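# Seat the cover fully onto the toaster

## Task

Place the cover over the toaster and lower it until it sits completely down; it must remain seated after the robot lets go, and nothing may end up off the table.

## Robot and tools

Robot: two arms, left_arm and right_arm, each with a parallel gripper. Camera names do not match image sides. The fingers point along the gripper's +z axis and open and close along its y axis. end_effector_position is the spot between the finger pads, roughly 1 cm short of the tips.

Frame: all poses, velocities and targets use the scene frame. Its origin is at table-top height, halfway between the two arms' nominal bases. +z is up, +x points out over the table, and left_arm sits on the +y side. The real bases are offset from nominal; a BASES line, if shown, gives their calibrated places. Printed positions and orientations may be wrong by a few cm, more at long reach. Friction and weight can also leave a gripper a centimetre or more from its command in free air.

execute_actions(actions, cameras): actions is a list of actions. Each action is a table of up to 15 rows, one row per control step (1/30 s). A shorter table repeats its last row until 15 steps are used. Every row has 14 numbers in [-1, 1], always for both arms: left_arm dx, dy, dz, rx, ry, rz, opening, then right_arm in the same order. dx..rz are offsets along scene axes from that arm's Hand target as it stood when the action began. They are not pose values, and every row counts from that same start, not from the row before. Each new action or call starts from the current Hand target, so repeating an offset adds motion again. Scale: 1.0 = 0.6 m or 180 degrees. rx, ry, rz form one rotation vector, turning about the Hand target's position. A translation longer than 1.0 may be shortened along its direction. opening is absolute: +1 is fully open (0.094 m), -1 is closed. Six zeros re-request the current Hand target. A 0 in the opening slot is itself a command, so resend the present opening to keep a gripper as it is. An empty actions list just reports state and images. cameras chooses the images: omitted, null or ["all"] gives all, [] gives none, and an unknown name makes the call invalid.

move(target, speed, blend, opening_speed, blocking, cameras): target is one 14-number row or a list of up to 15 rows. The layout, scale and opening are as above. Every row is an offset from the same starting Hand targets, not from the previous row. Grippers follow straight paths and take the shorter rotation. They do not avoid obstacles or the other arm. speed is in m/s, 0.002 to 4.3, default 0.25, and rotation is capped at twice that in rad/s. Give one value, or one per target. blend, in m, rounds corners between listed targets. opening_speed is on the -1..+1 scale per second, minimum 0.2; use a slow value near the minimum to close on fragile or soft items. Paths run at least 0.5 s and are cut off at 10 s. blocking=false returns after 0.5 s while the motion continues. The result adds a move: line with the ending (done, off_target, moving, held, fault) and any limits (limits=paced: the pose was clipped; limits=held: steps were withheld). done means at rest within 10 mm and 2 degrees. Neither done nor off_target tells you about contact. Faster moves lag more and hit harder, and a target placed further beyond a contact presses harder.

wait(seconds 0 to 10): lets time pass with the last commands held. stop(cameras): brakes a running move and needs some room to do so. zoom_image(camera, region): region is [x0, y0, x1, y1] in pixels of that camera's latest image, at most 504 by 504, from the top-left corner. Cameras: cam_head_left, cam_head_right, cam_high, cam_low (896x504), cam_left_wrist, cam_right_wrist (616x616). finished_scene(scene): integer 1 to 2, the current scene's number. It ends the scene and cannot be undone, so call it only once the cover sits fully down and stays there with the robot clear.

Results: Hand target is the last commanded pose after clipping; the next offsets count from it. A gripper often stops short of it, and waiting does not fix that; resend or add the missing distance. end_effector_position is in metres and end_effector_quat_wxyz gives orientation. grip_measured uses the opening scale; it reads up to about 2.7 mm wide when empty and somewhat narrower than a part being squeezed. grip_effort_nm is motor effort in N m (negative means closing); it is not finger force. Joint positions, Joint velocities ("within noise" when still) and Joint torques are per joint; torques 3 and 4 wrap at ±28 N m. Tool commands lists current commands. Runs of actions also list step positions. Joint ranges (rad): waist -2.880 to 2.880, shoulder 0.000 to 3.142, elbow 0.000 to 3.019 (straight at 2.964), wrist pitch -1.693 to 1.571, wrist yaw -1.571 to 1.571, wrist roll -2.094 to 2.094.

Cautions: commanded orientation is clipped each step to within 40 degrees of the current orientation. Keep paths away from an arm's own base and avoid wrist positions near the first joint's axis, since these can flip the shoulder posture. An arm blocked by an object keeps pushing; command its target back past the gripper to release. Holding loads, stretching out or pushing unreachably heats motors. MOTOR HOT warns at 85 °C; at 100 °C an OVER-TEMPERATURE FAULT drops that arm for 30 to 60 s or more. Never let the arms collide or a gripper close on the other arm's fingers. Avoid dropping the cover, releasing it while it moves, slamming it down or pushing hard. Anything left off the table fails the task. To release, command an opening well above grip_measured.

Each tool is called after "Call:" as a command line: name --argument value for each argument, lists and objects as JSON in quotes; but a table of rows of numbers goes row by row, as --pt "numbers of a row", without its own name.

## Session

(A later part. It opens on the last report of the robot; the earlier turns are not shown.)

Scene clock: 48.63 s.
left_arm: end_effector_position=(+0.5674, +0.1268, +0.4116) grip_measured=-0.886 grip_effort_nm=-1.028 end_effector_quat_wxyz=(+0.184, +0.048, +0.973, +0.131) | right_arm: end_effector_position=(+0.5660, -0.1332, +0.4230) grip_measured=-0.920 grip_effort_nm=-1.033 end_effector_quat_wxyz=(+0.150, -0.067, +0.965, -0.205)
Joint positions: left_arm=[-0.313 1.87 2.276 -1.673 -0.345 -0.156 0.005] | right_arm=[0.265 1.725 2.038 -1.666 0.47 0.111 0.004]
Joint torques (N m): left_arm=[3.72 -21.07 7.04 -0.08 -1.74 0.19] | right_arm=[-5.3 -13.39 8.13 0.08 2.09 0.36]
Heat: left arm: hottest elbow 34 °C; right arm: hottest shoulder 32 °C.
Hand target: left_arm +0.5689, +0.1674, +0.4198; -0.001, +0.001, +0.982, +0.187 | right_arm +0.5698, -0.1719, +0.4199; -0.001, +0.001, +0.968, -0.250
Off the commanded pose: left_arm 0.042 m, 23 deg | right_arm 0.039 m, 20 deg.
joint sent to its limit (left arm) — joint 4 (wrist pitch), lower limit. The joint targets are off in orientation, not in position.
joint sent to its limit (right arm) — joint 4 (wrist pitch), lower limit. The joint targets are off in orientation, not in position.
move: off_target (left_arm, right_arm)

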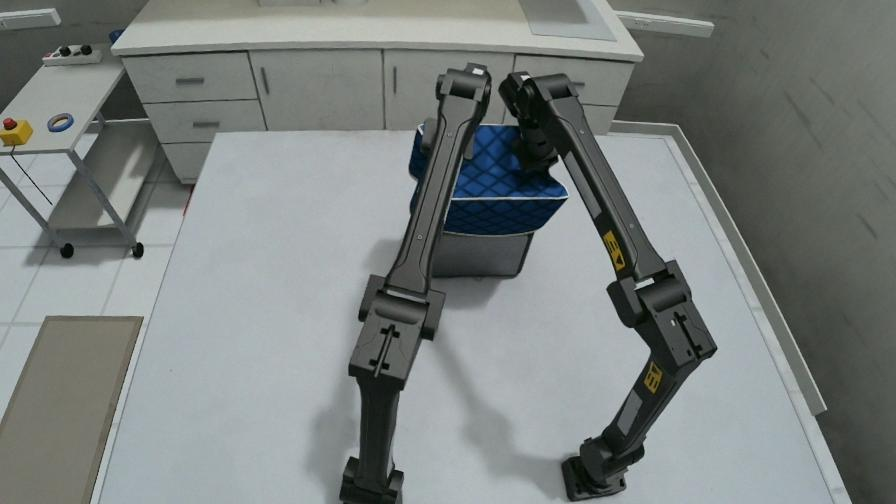

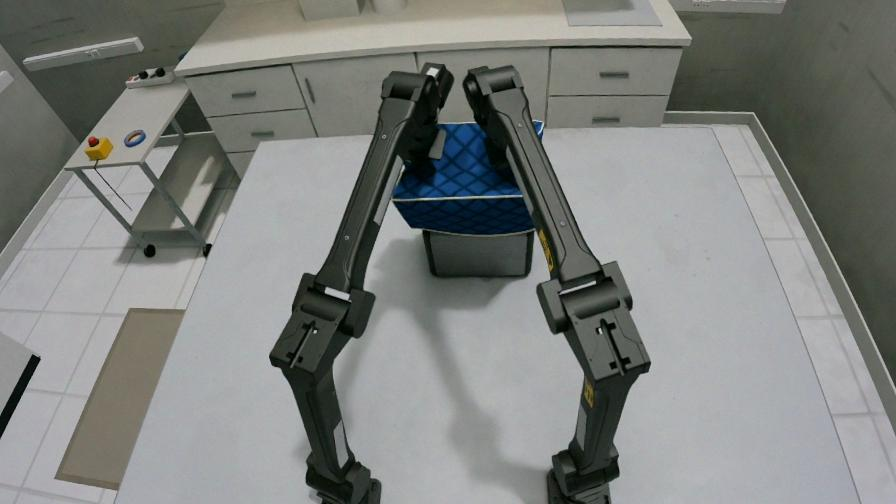

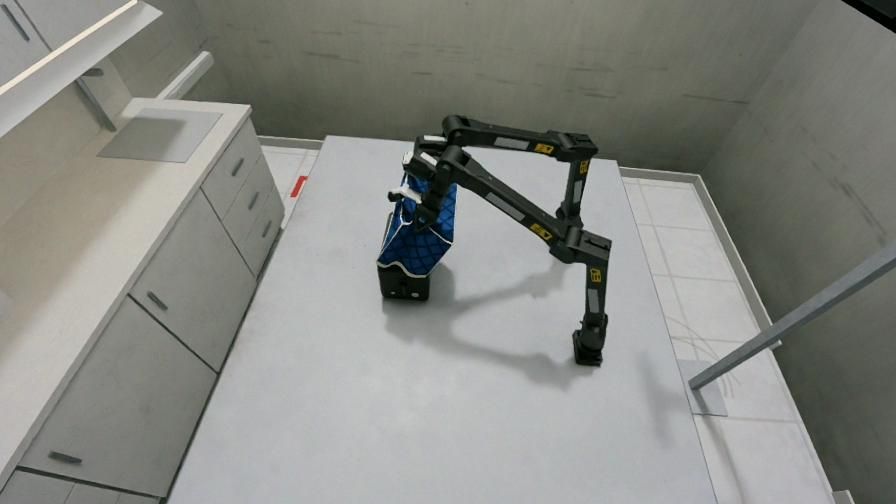

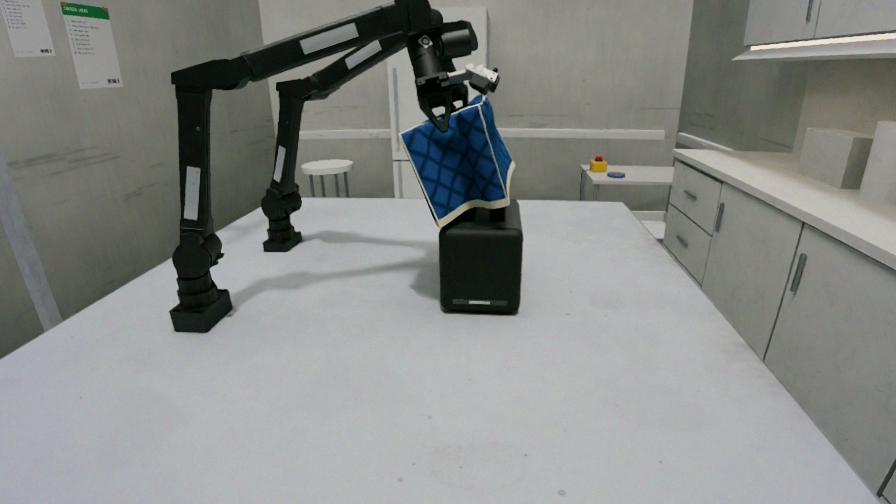

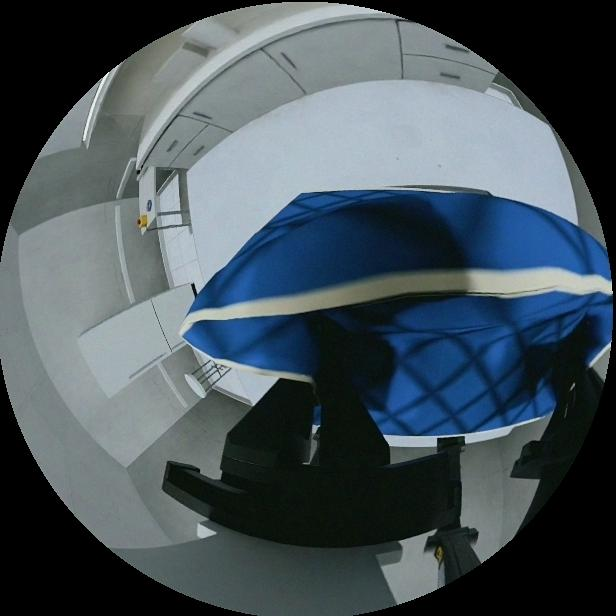

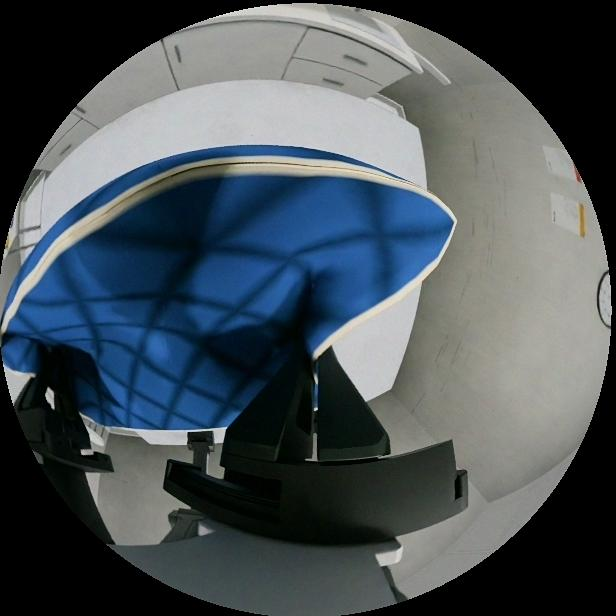

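Call:
move --pt "0.0 0.0 -0.045 0 0 0 -1 0.0 0 -0.06 0.02 0 0 -1" --pt "0.065 0 -0.03 0 0 0 -1 0.065 0 -0.045 0.02 0 0 -1" --speed 0.07

Call:
zoom_image --camera "cam_head_right" --region '[310, 100, 630, 320]'

Call:
zoom_image --camera "cam_low" --region '[250, 30, 550, 330]'

Call:
zoom_image --camera "cam_high" --region '[320, 80, 620, 380]'

Scene clock: 60.23 s.
left_arm: end_effector_position=(+0.5921, +0.1199, +0.3890) grip_measured=-0.886 grip_effort_nm=-1.028 end_effector_quat_wxyz=(+0.176, +0.048, +0.974, +0.134) | right_arm: end_effector_position=(+0.5906, -0.1352, +0.3891) grip_measured=-0.920 grip_effort_nm=-1.043 end_effector_quat_wxyz=(+0.124, -0.048, +0.974, -0.183)
Joint positions: left_arm=[-0.312 1.951 2.339 -1.673 -0.348 -0.158 0.005] | right_arm=[0.234 1.808 2.076 -1.666 0.414 0.137 0.004]
Joint torques (N m): left_arm=[5.07 -20.42 10.35 -0.12 -1.51 0.36] | right_arm=[-5.71 -12.51 13.41 0.01 1.59 0.02]
Heat: left arm: hottest shoulder 34 °C; right arm: hottest shoulder 33 °C.
Hand target: left_arm +0.6079, +0.1675, +0.4017; -0.001, +0.001, +0.982, +0.187 | right_arm +0.6089, -0.1718, +0.3927; -0.001, +0.001, +0.976, -0.220
Off the commanded pose: left_arm 0.052 m, 22 deg | right_arm 0.041 m, 16 deg.
joint sent to its limit (left arm) — joint 4 (wrist pitch), lower limit. The joint targets are off in position and orientation.
joint sent to its limit (right arm) — joint 4 (wrist pitch), lower limit. The joint targets are off in orientation, not in position.
move: off_target (left_arm, right_arm)

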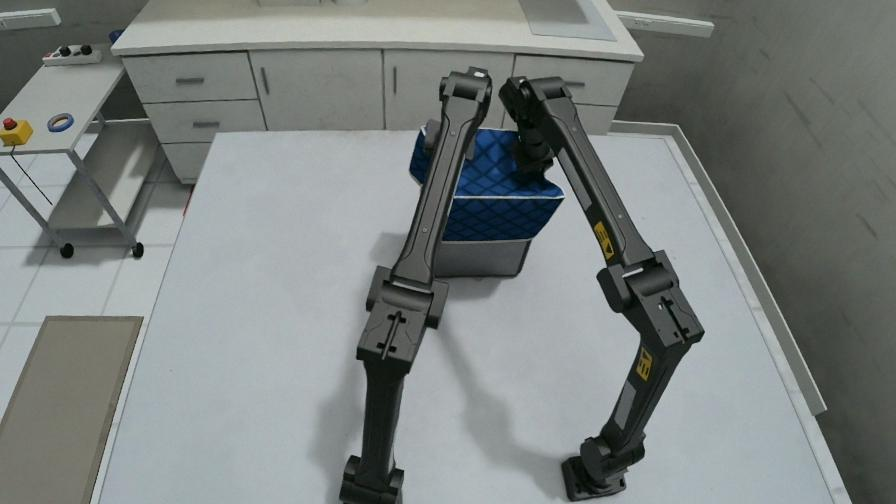

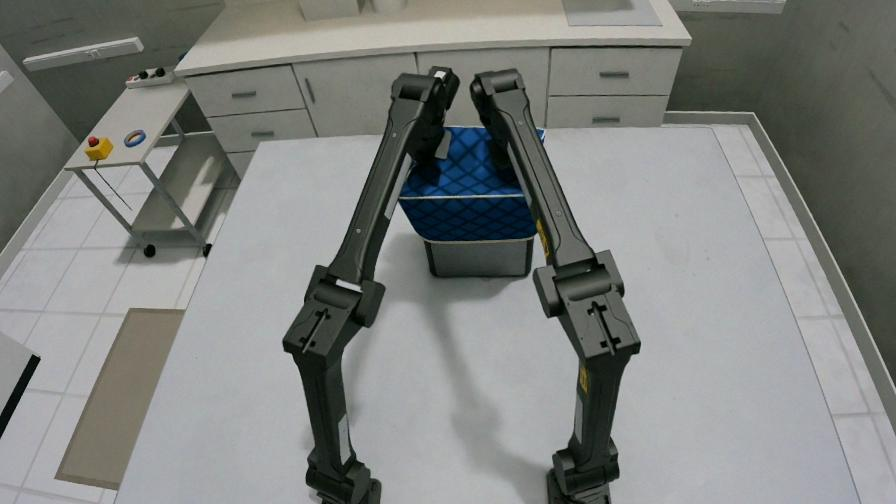

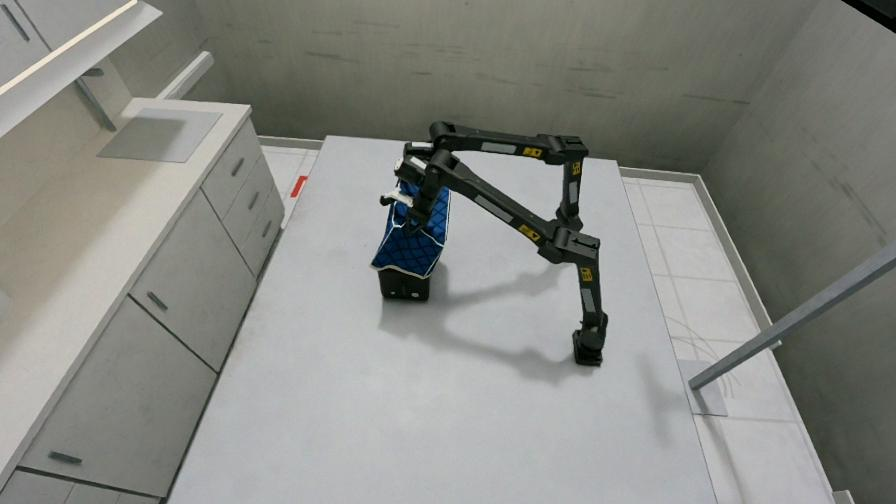

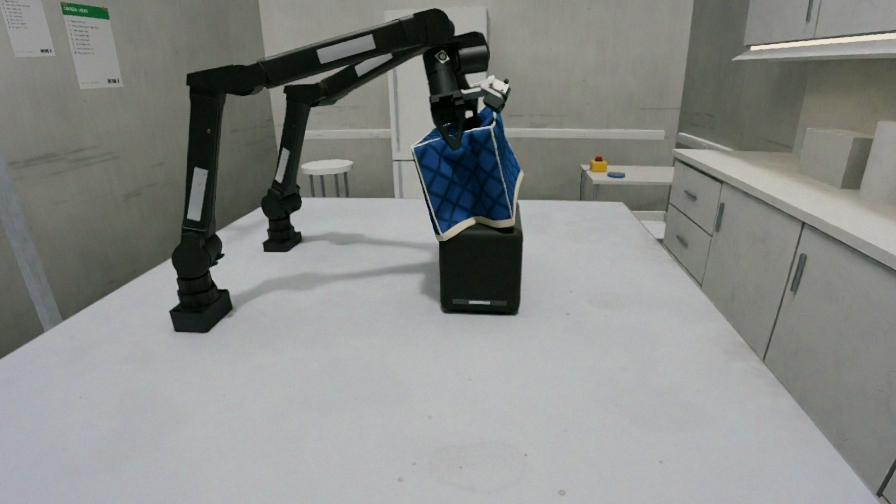

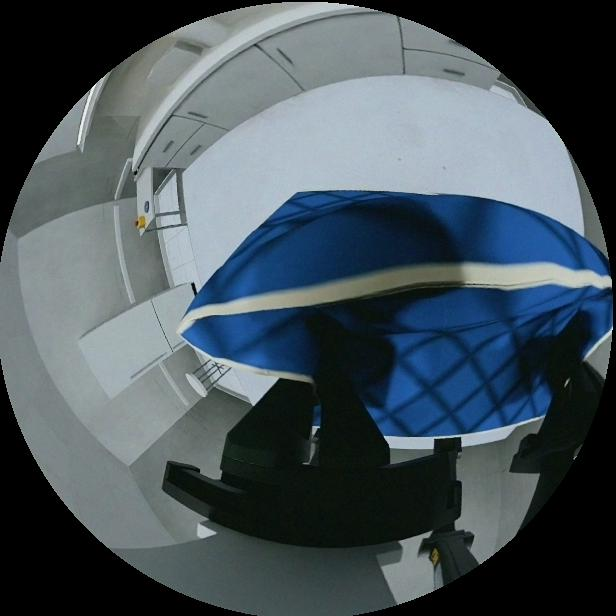

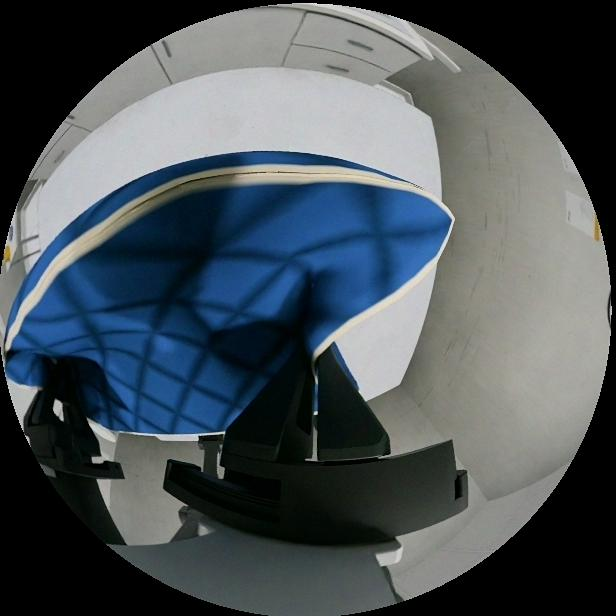

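Scaled by 1.575.

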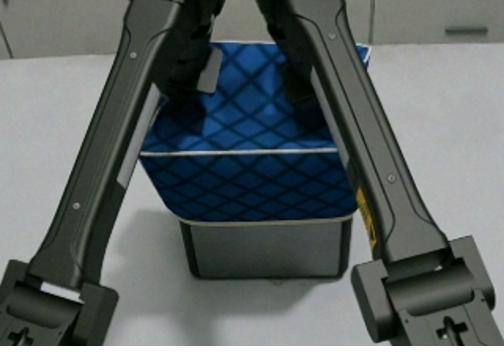

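Scaled by 1.680.

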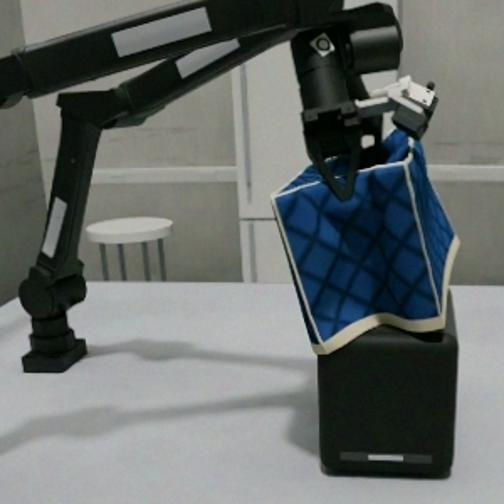

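Scaled by 1.680.

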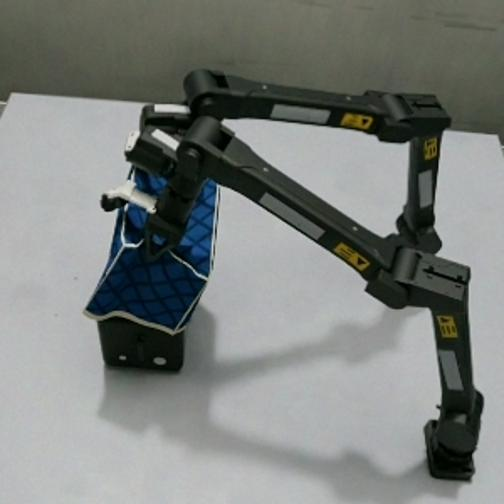

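Call:
move --target '[0.04,0.01,0.0,0,0,0,-1,0.04,-0.02,0.015,0,0,0,-1]' --speed 0.08

Call:
zoom_image --camera "cam_low" --region '[300, 80, 600, 330]'

Call:
zoom_image --camera "cam_head_right" --region '[310, 100, 630, 320]'

Call:
zoom_image --camera "cam_high" --region '[320, 80, 620, 380]'

Scene clock: 74.53 s.
left_arm: end_effector_position=(+0.6146, +0.1193, +0.3871) grip_measured=-0.886 grip_effort_nm=-1.028 end_effector_quat_wxyz=(+0.186, +0.055, +0.972, +0.135) | right_arm: end_effector_position=(+0.6134, -0.1375, +0.3898) grip_measured=-0.920 grip_effort_nm=-1.043 end_effector_quat_wxyz=(+0.129, -0.058, +0.973, -0.185)
Joint positions: left_arm=[-0.303 2.015 2.432 -1.676 -0.349 -0.13 0.005] | right_arm=[0.221 1.866 2.16 -1.67 0.414 0.097 0.004]
Joint torques (N m): left_arm=[5.66 -20.78 10.54 0.06 -1.59 0.35] | right_arm=[-6.59 -13.98 14.12 0.17 1.74 0.01]
Heat: left arm: hottest elbow 36 °C; right arm: hottest shoulder 33 °C.
Hand target: left_arm +0.6320, +0.1734, +0.4018; -0.001, +0.001, +0.982, +0.187 | right_arm +0.6329, -0.1838, +0.4018; -0.001, +0.001, +0.976, -0.220
Off the commanded pose: left_arm 0.059 m, 23 deg | right_arm 0.052 m, 17 deg.
joint sent to its limit (left arm) — joint 4 (wrist pitch), lower limit. The joint targets are off in position and orientation.
joint sent to its limit (right arm) — joint 4 (wrist pitch), lower limit. The joint targets are off in position and orientation.
move: off_target (left_arm, right_arm)

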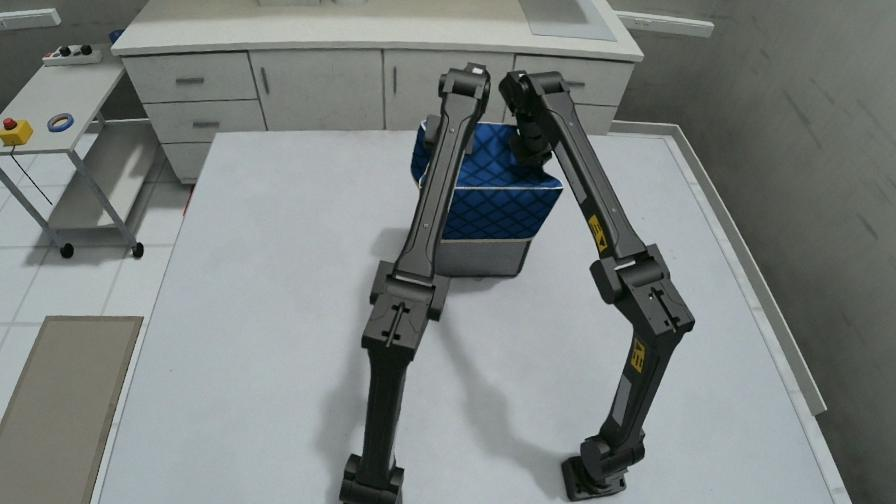

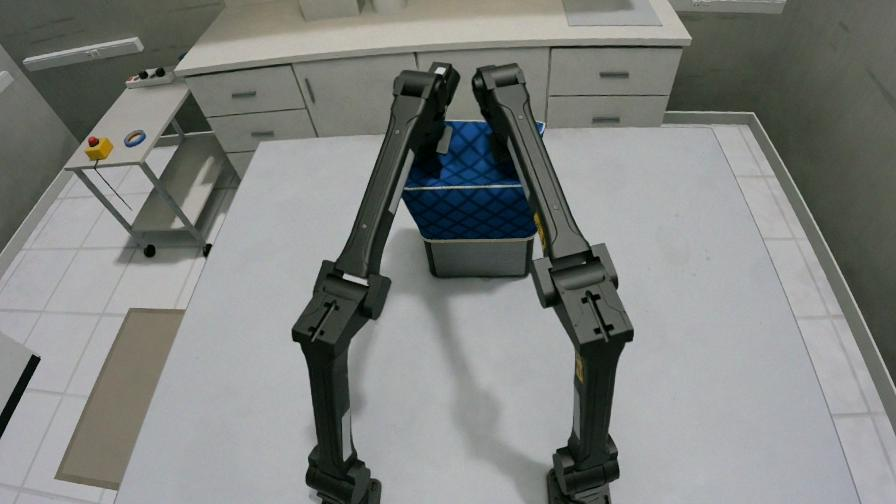

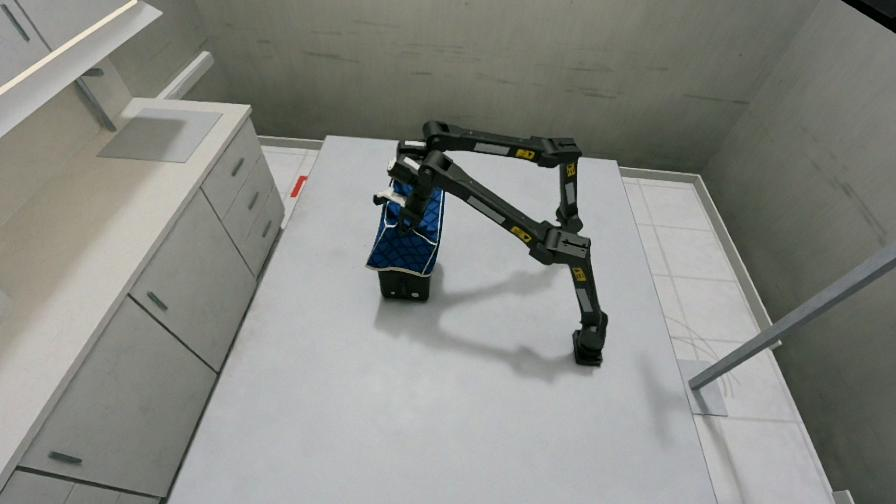

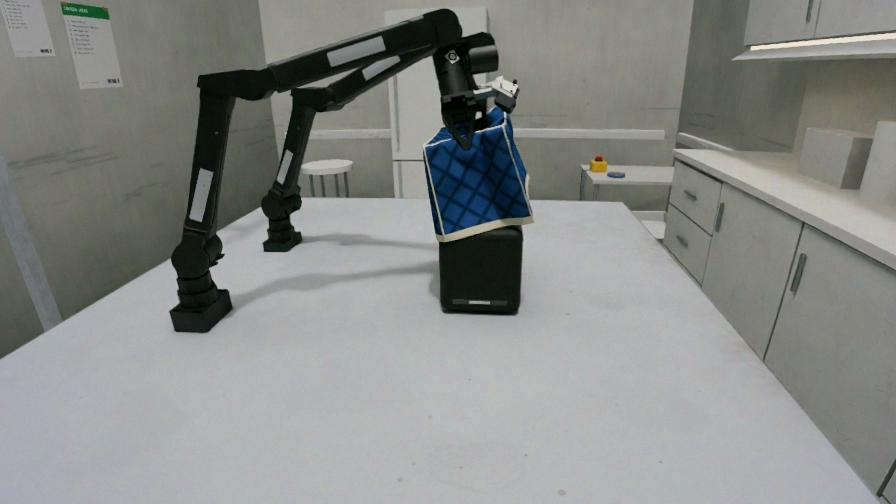

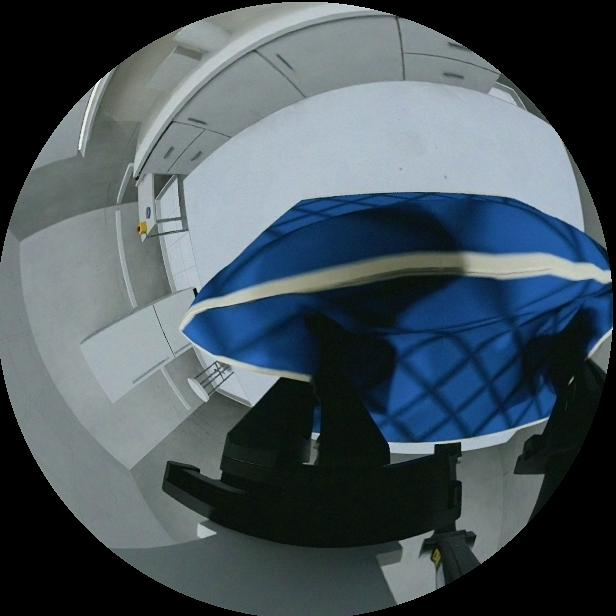

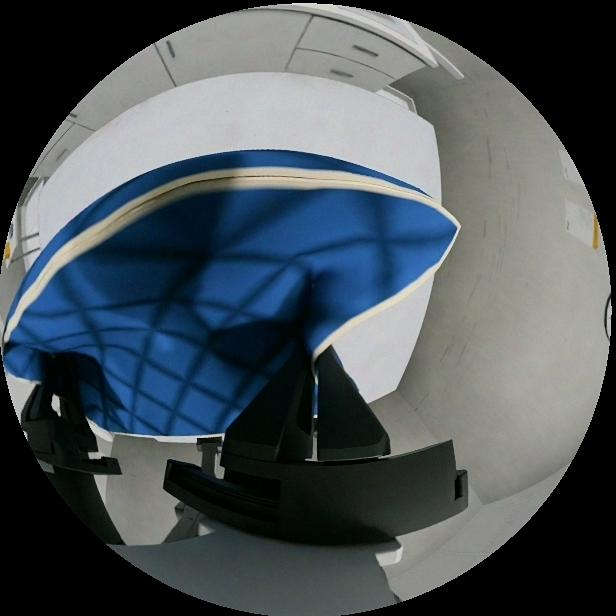

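Scaled by 1.680.

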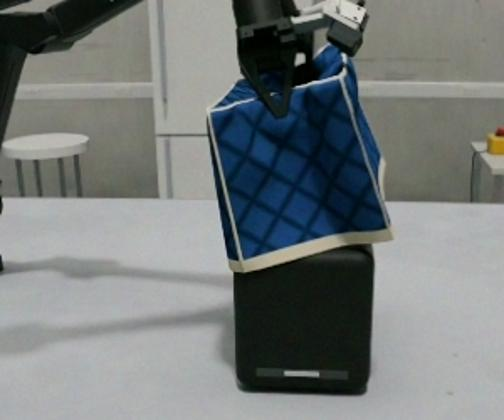

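Scaled by 1.575.

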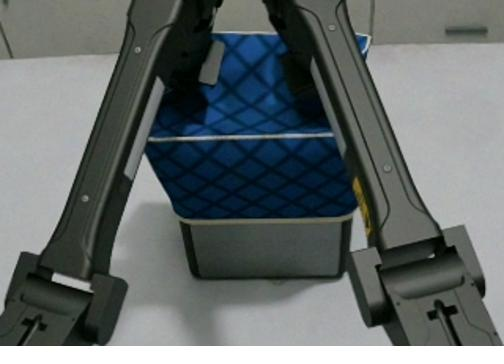

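Scaled by 1.680.

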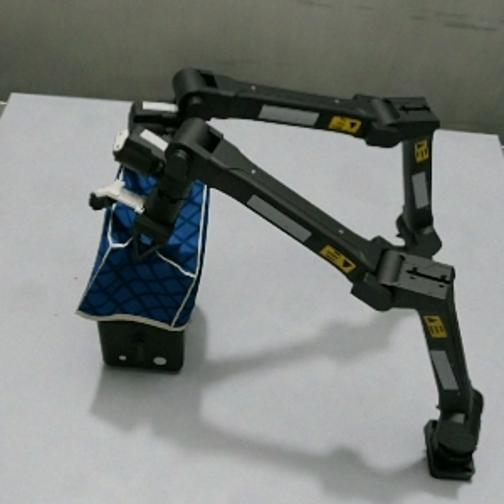

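Hem is all around. Lowering.

Call:
move --pt "-0.005 0 -0.11 0 0 0 -1 -0.005 0.0 -0.11 0 0 0 -1" --pt "0.03 0 -0.24 0 0 0 -1 0.03 0 -0.24 0 0 0 -1" --speed 0.08

Call:
zoom_image --camera "cam_low" --region '[300, 80, 600, 330]'

Call:
zoom_image --camera "cam_head_right" --region '[310, 100, 630, 320]'

Scene clock: 82.10 s.
left_arm: end_effector_position=(+0.6353, +0.1235, +0.2741) grip_measured=-0.886 grip_effort_nm=-1.033 end_effector_quat_wxyz=(+0.096, +0.041, +0.982, +0.154) | right_arm: end_effector_position=(+0.6398, -0.1322, +0.2727) grip_measured=-0.920 grip_effort_nm=-1.033 end_effector_quat_wxyz=(+0.038, -0.045, +0.979, -0.195)
Joint positions: left_arm=[-0.288 2.153 2.377 -1.676 -0.346 -0.178 0.005] | right_arm=[0.215 2.047 2.14 -1.67 0.401 0.162 0.004]
Joint torques (N m): left_arm=[5.19 -21.54 8.16 -0.25 -1.19 0.1] | right_arm=[-6.77 -15.44 9.29 -0.13 1.7 0.38]
Heat: left arm: hottest elbow 36 °C; right arm: hottest shoulder 33 °C.
Hand target: left_arm +0.6499, +0.1733, +0.2578; -0.001, +0.001, +0.982, +0.187 | right_arm +0.6509, -0.1839, +0.2580; -0.001, +0.001, +0.976, -0.220
Off the commanded pose: left_arm 0.054 m, 13 deg | right_arm 0.055 m, 7 deg.
joint sent to its limit (left arm) — joint 4 (wrist pitch), lower limit. The joint targets are off in orientation, not in position.
joint sent to its limit (right arm) — joint 4 (wrist pitch), lower limit. The joint targets still meet the commanded pose.
move: off_target (left_arm, right_arm)

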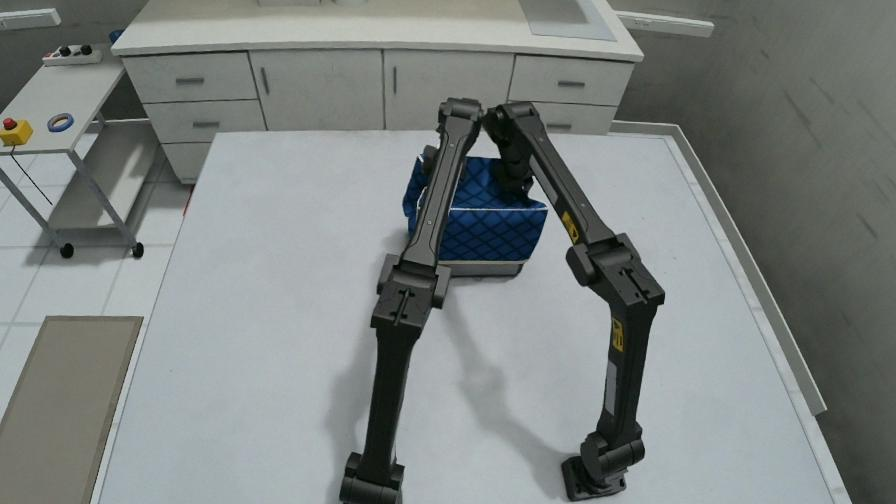

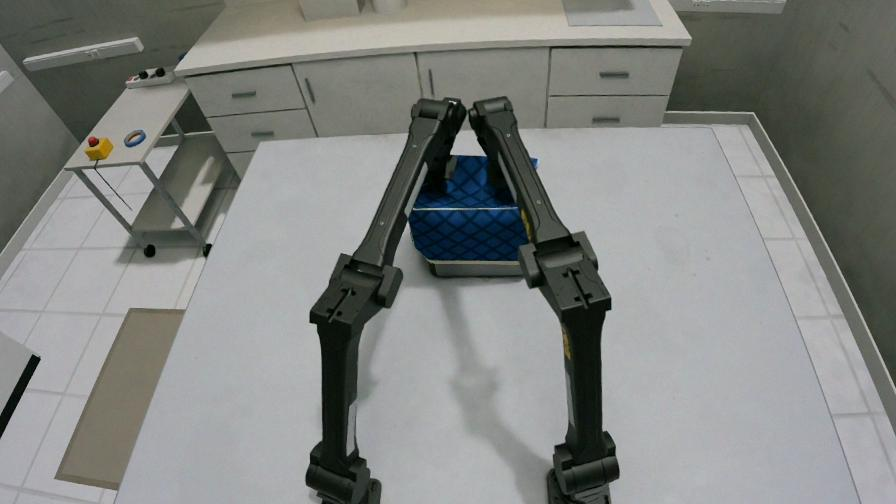

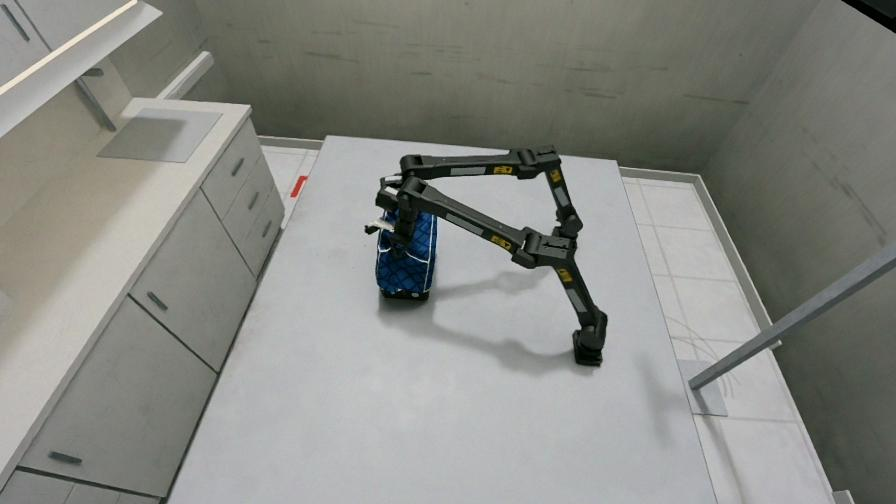

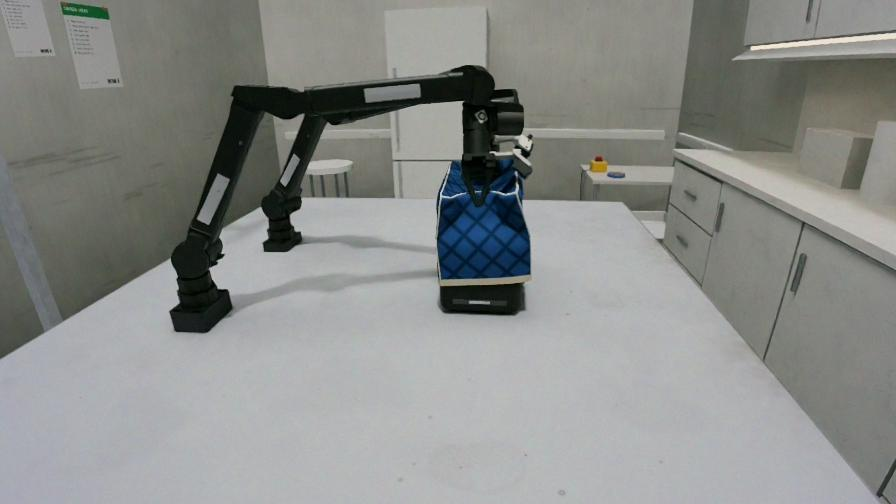

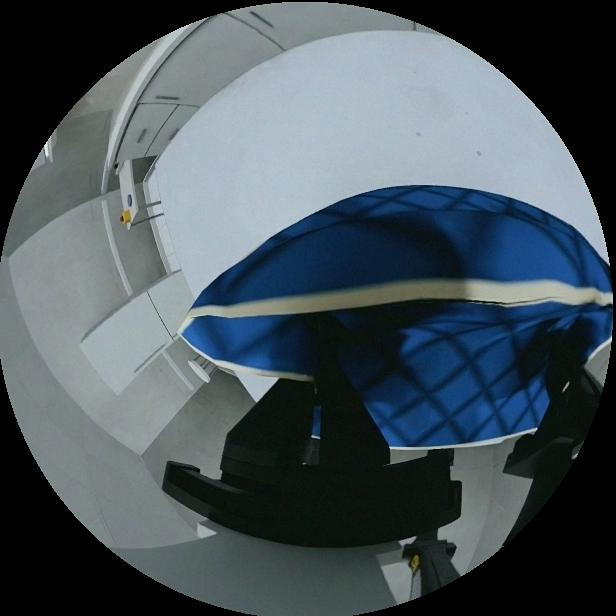

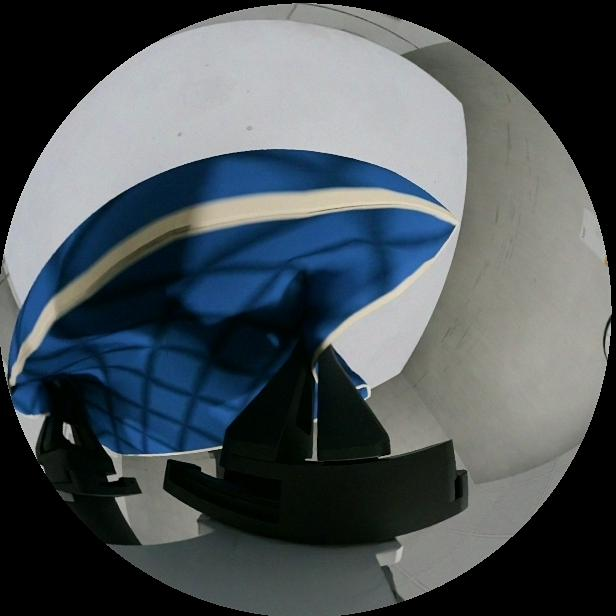

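Scaled by 1.680.

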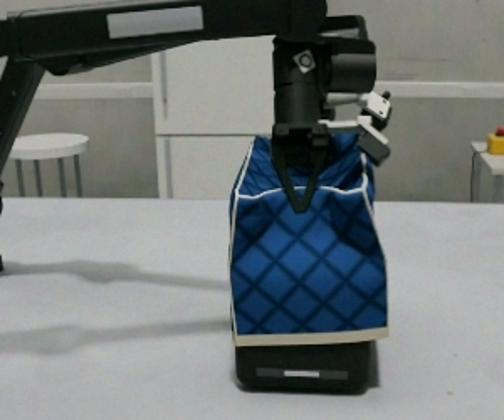

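Scaled by 1.575.

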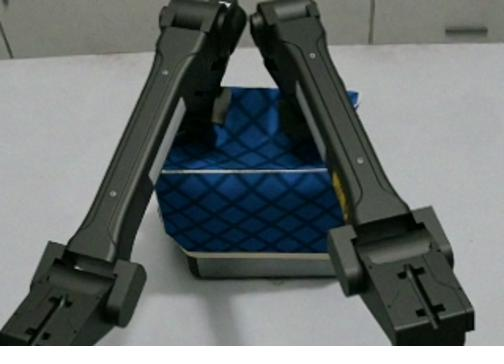

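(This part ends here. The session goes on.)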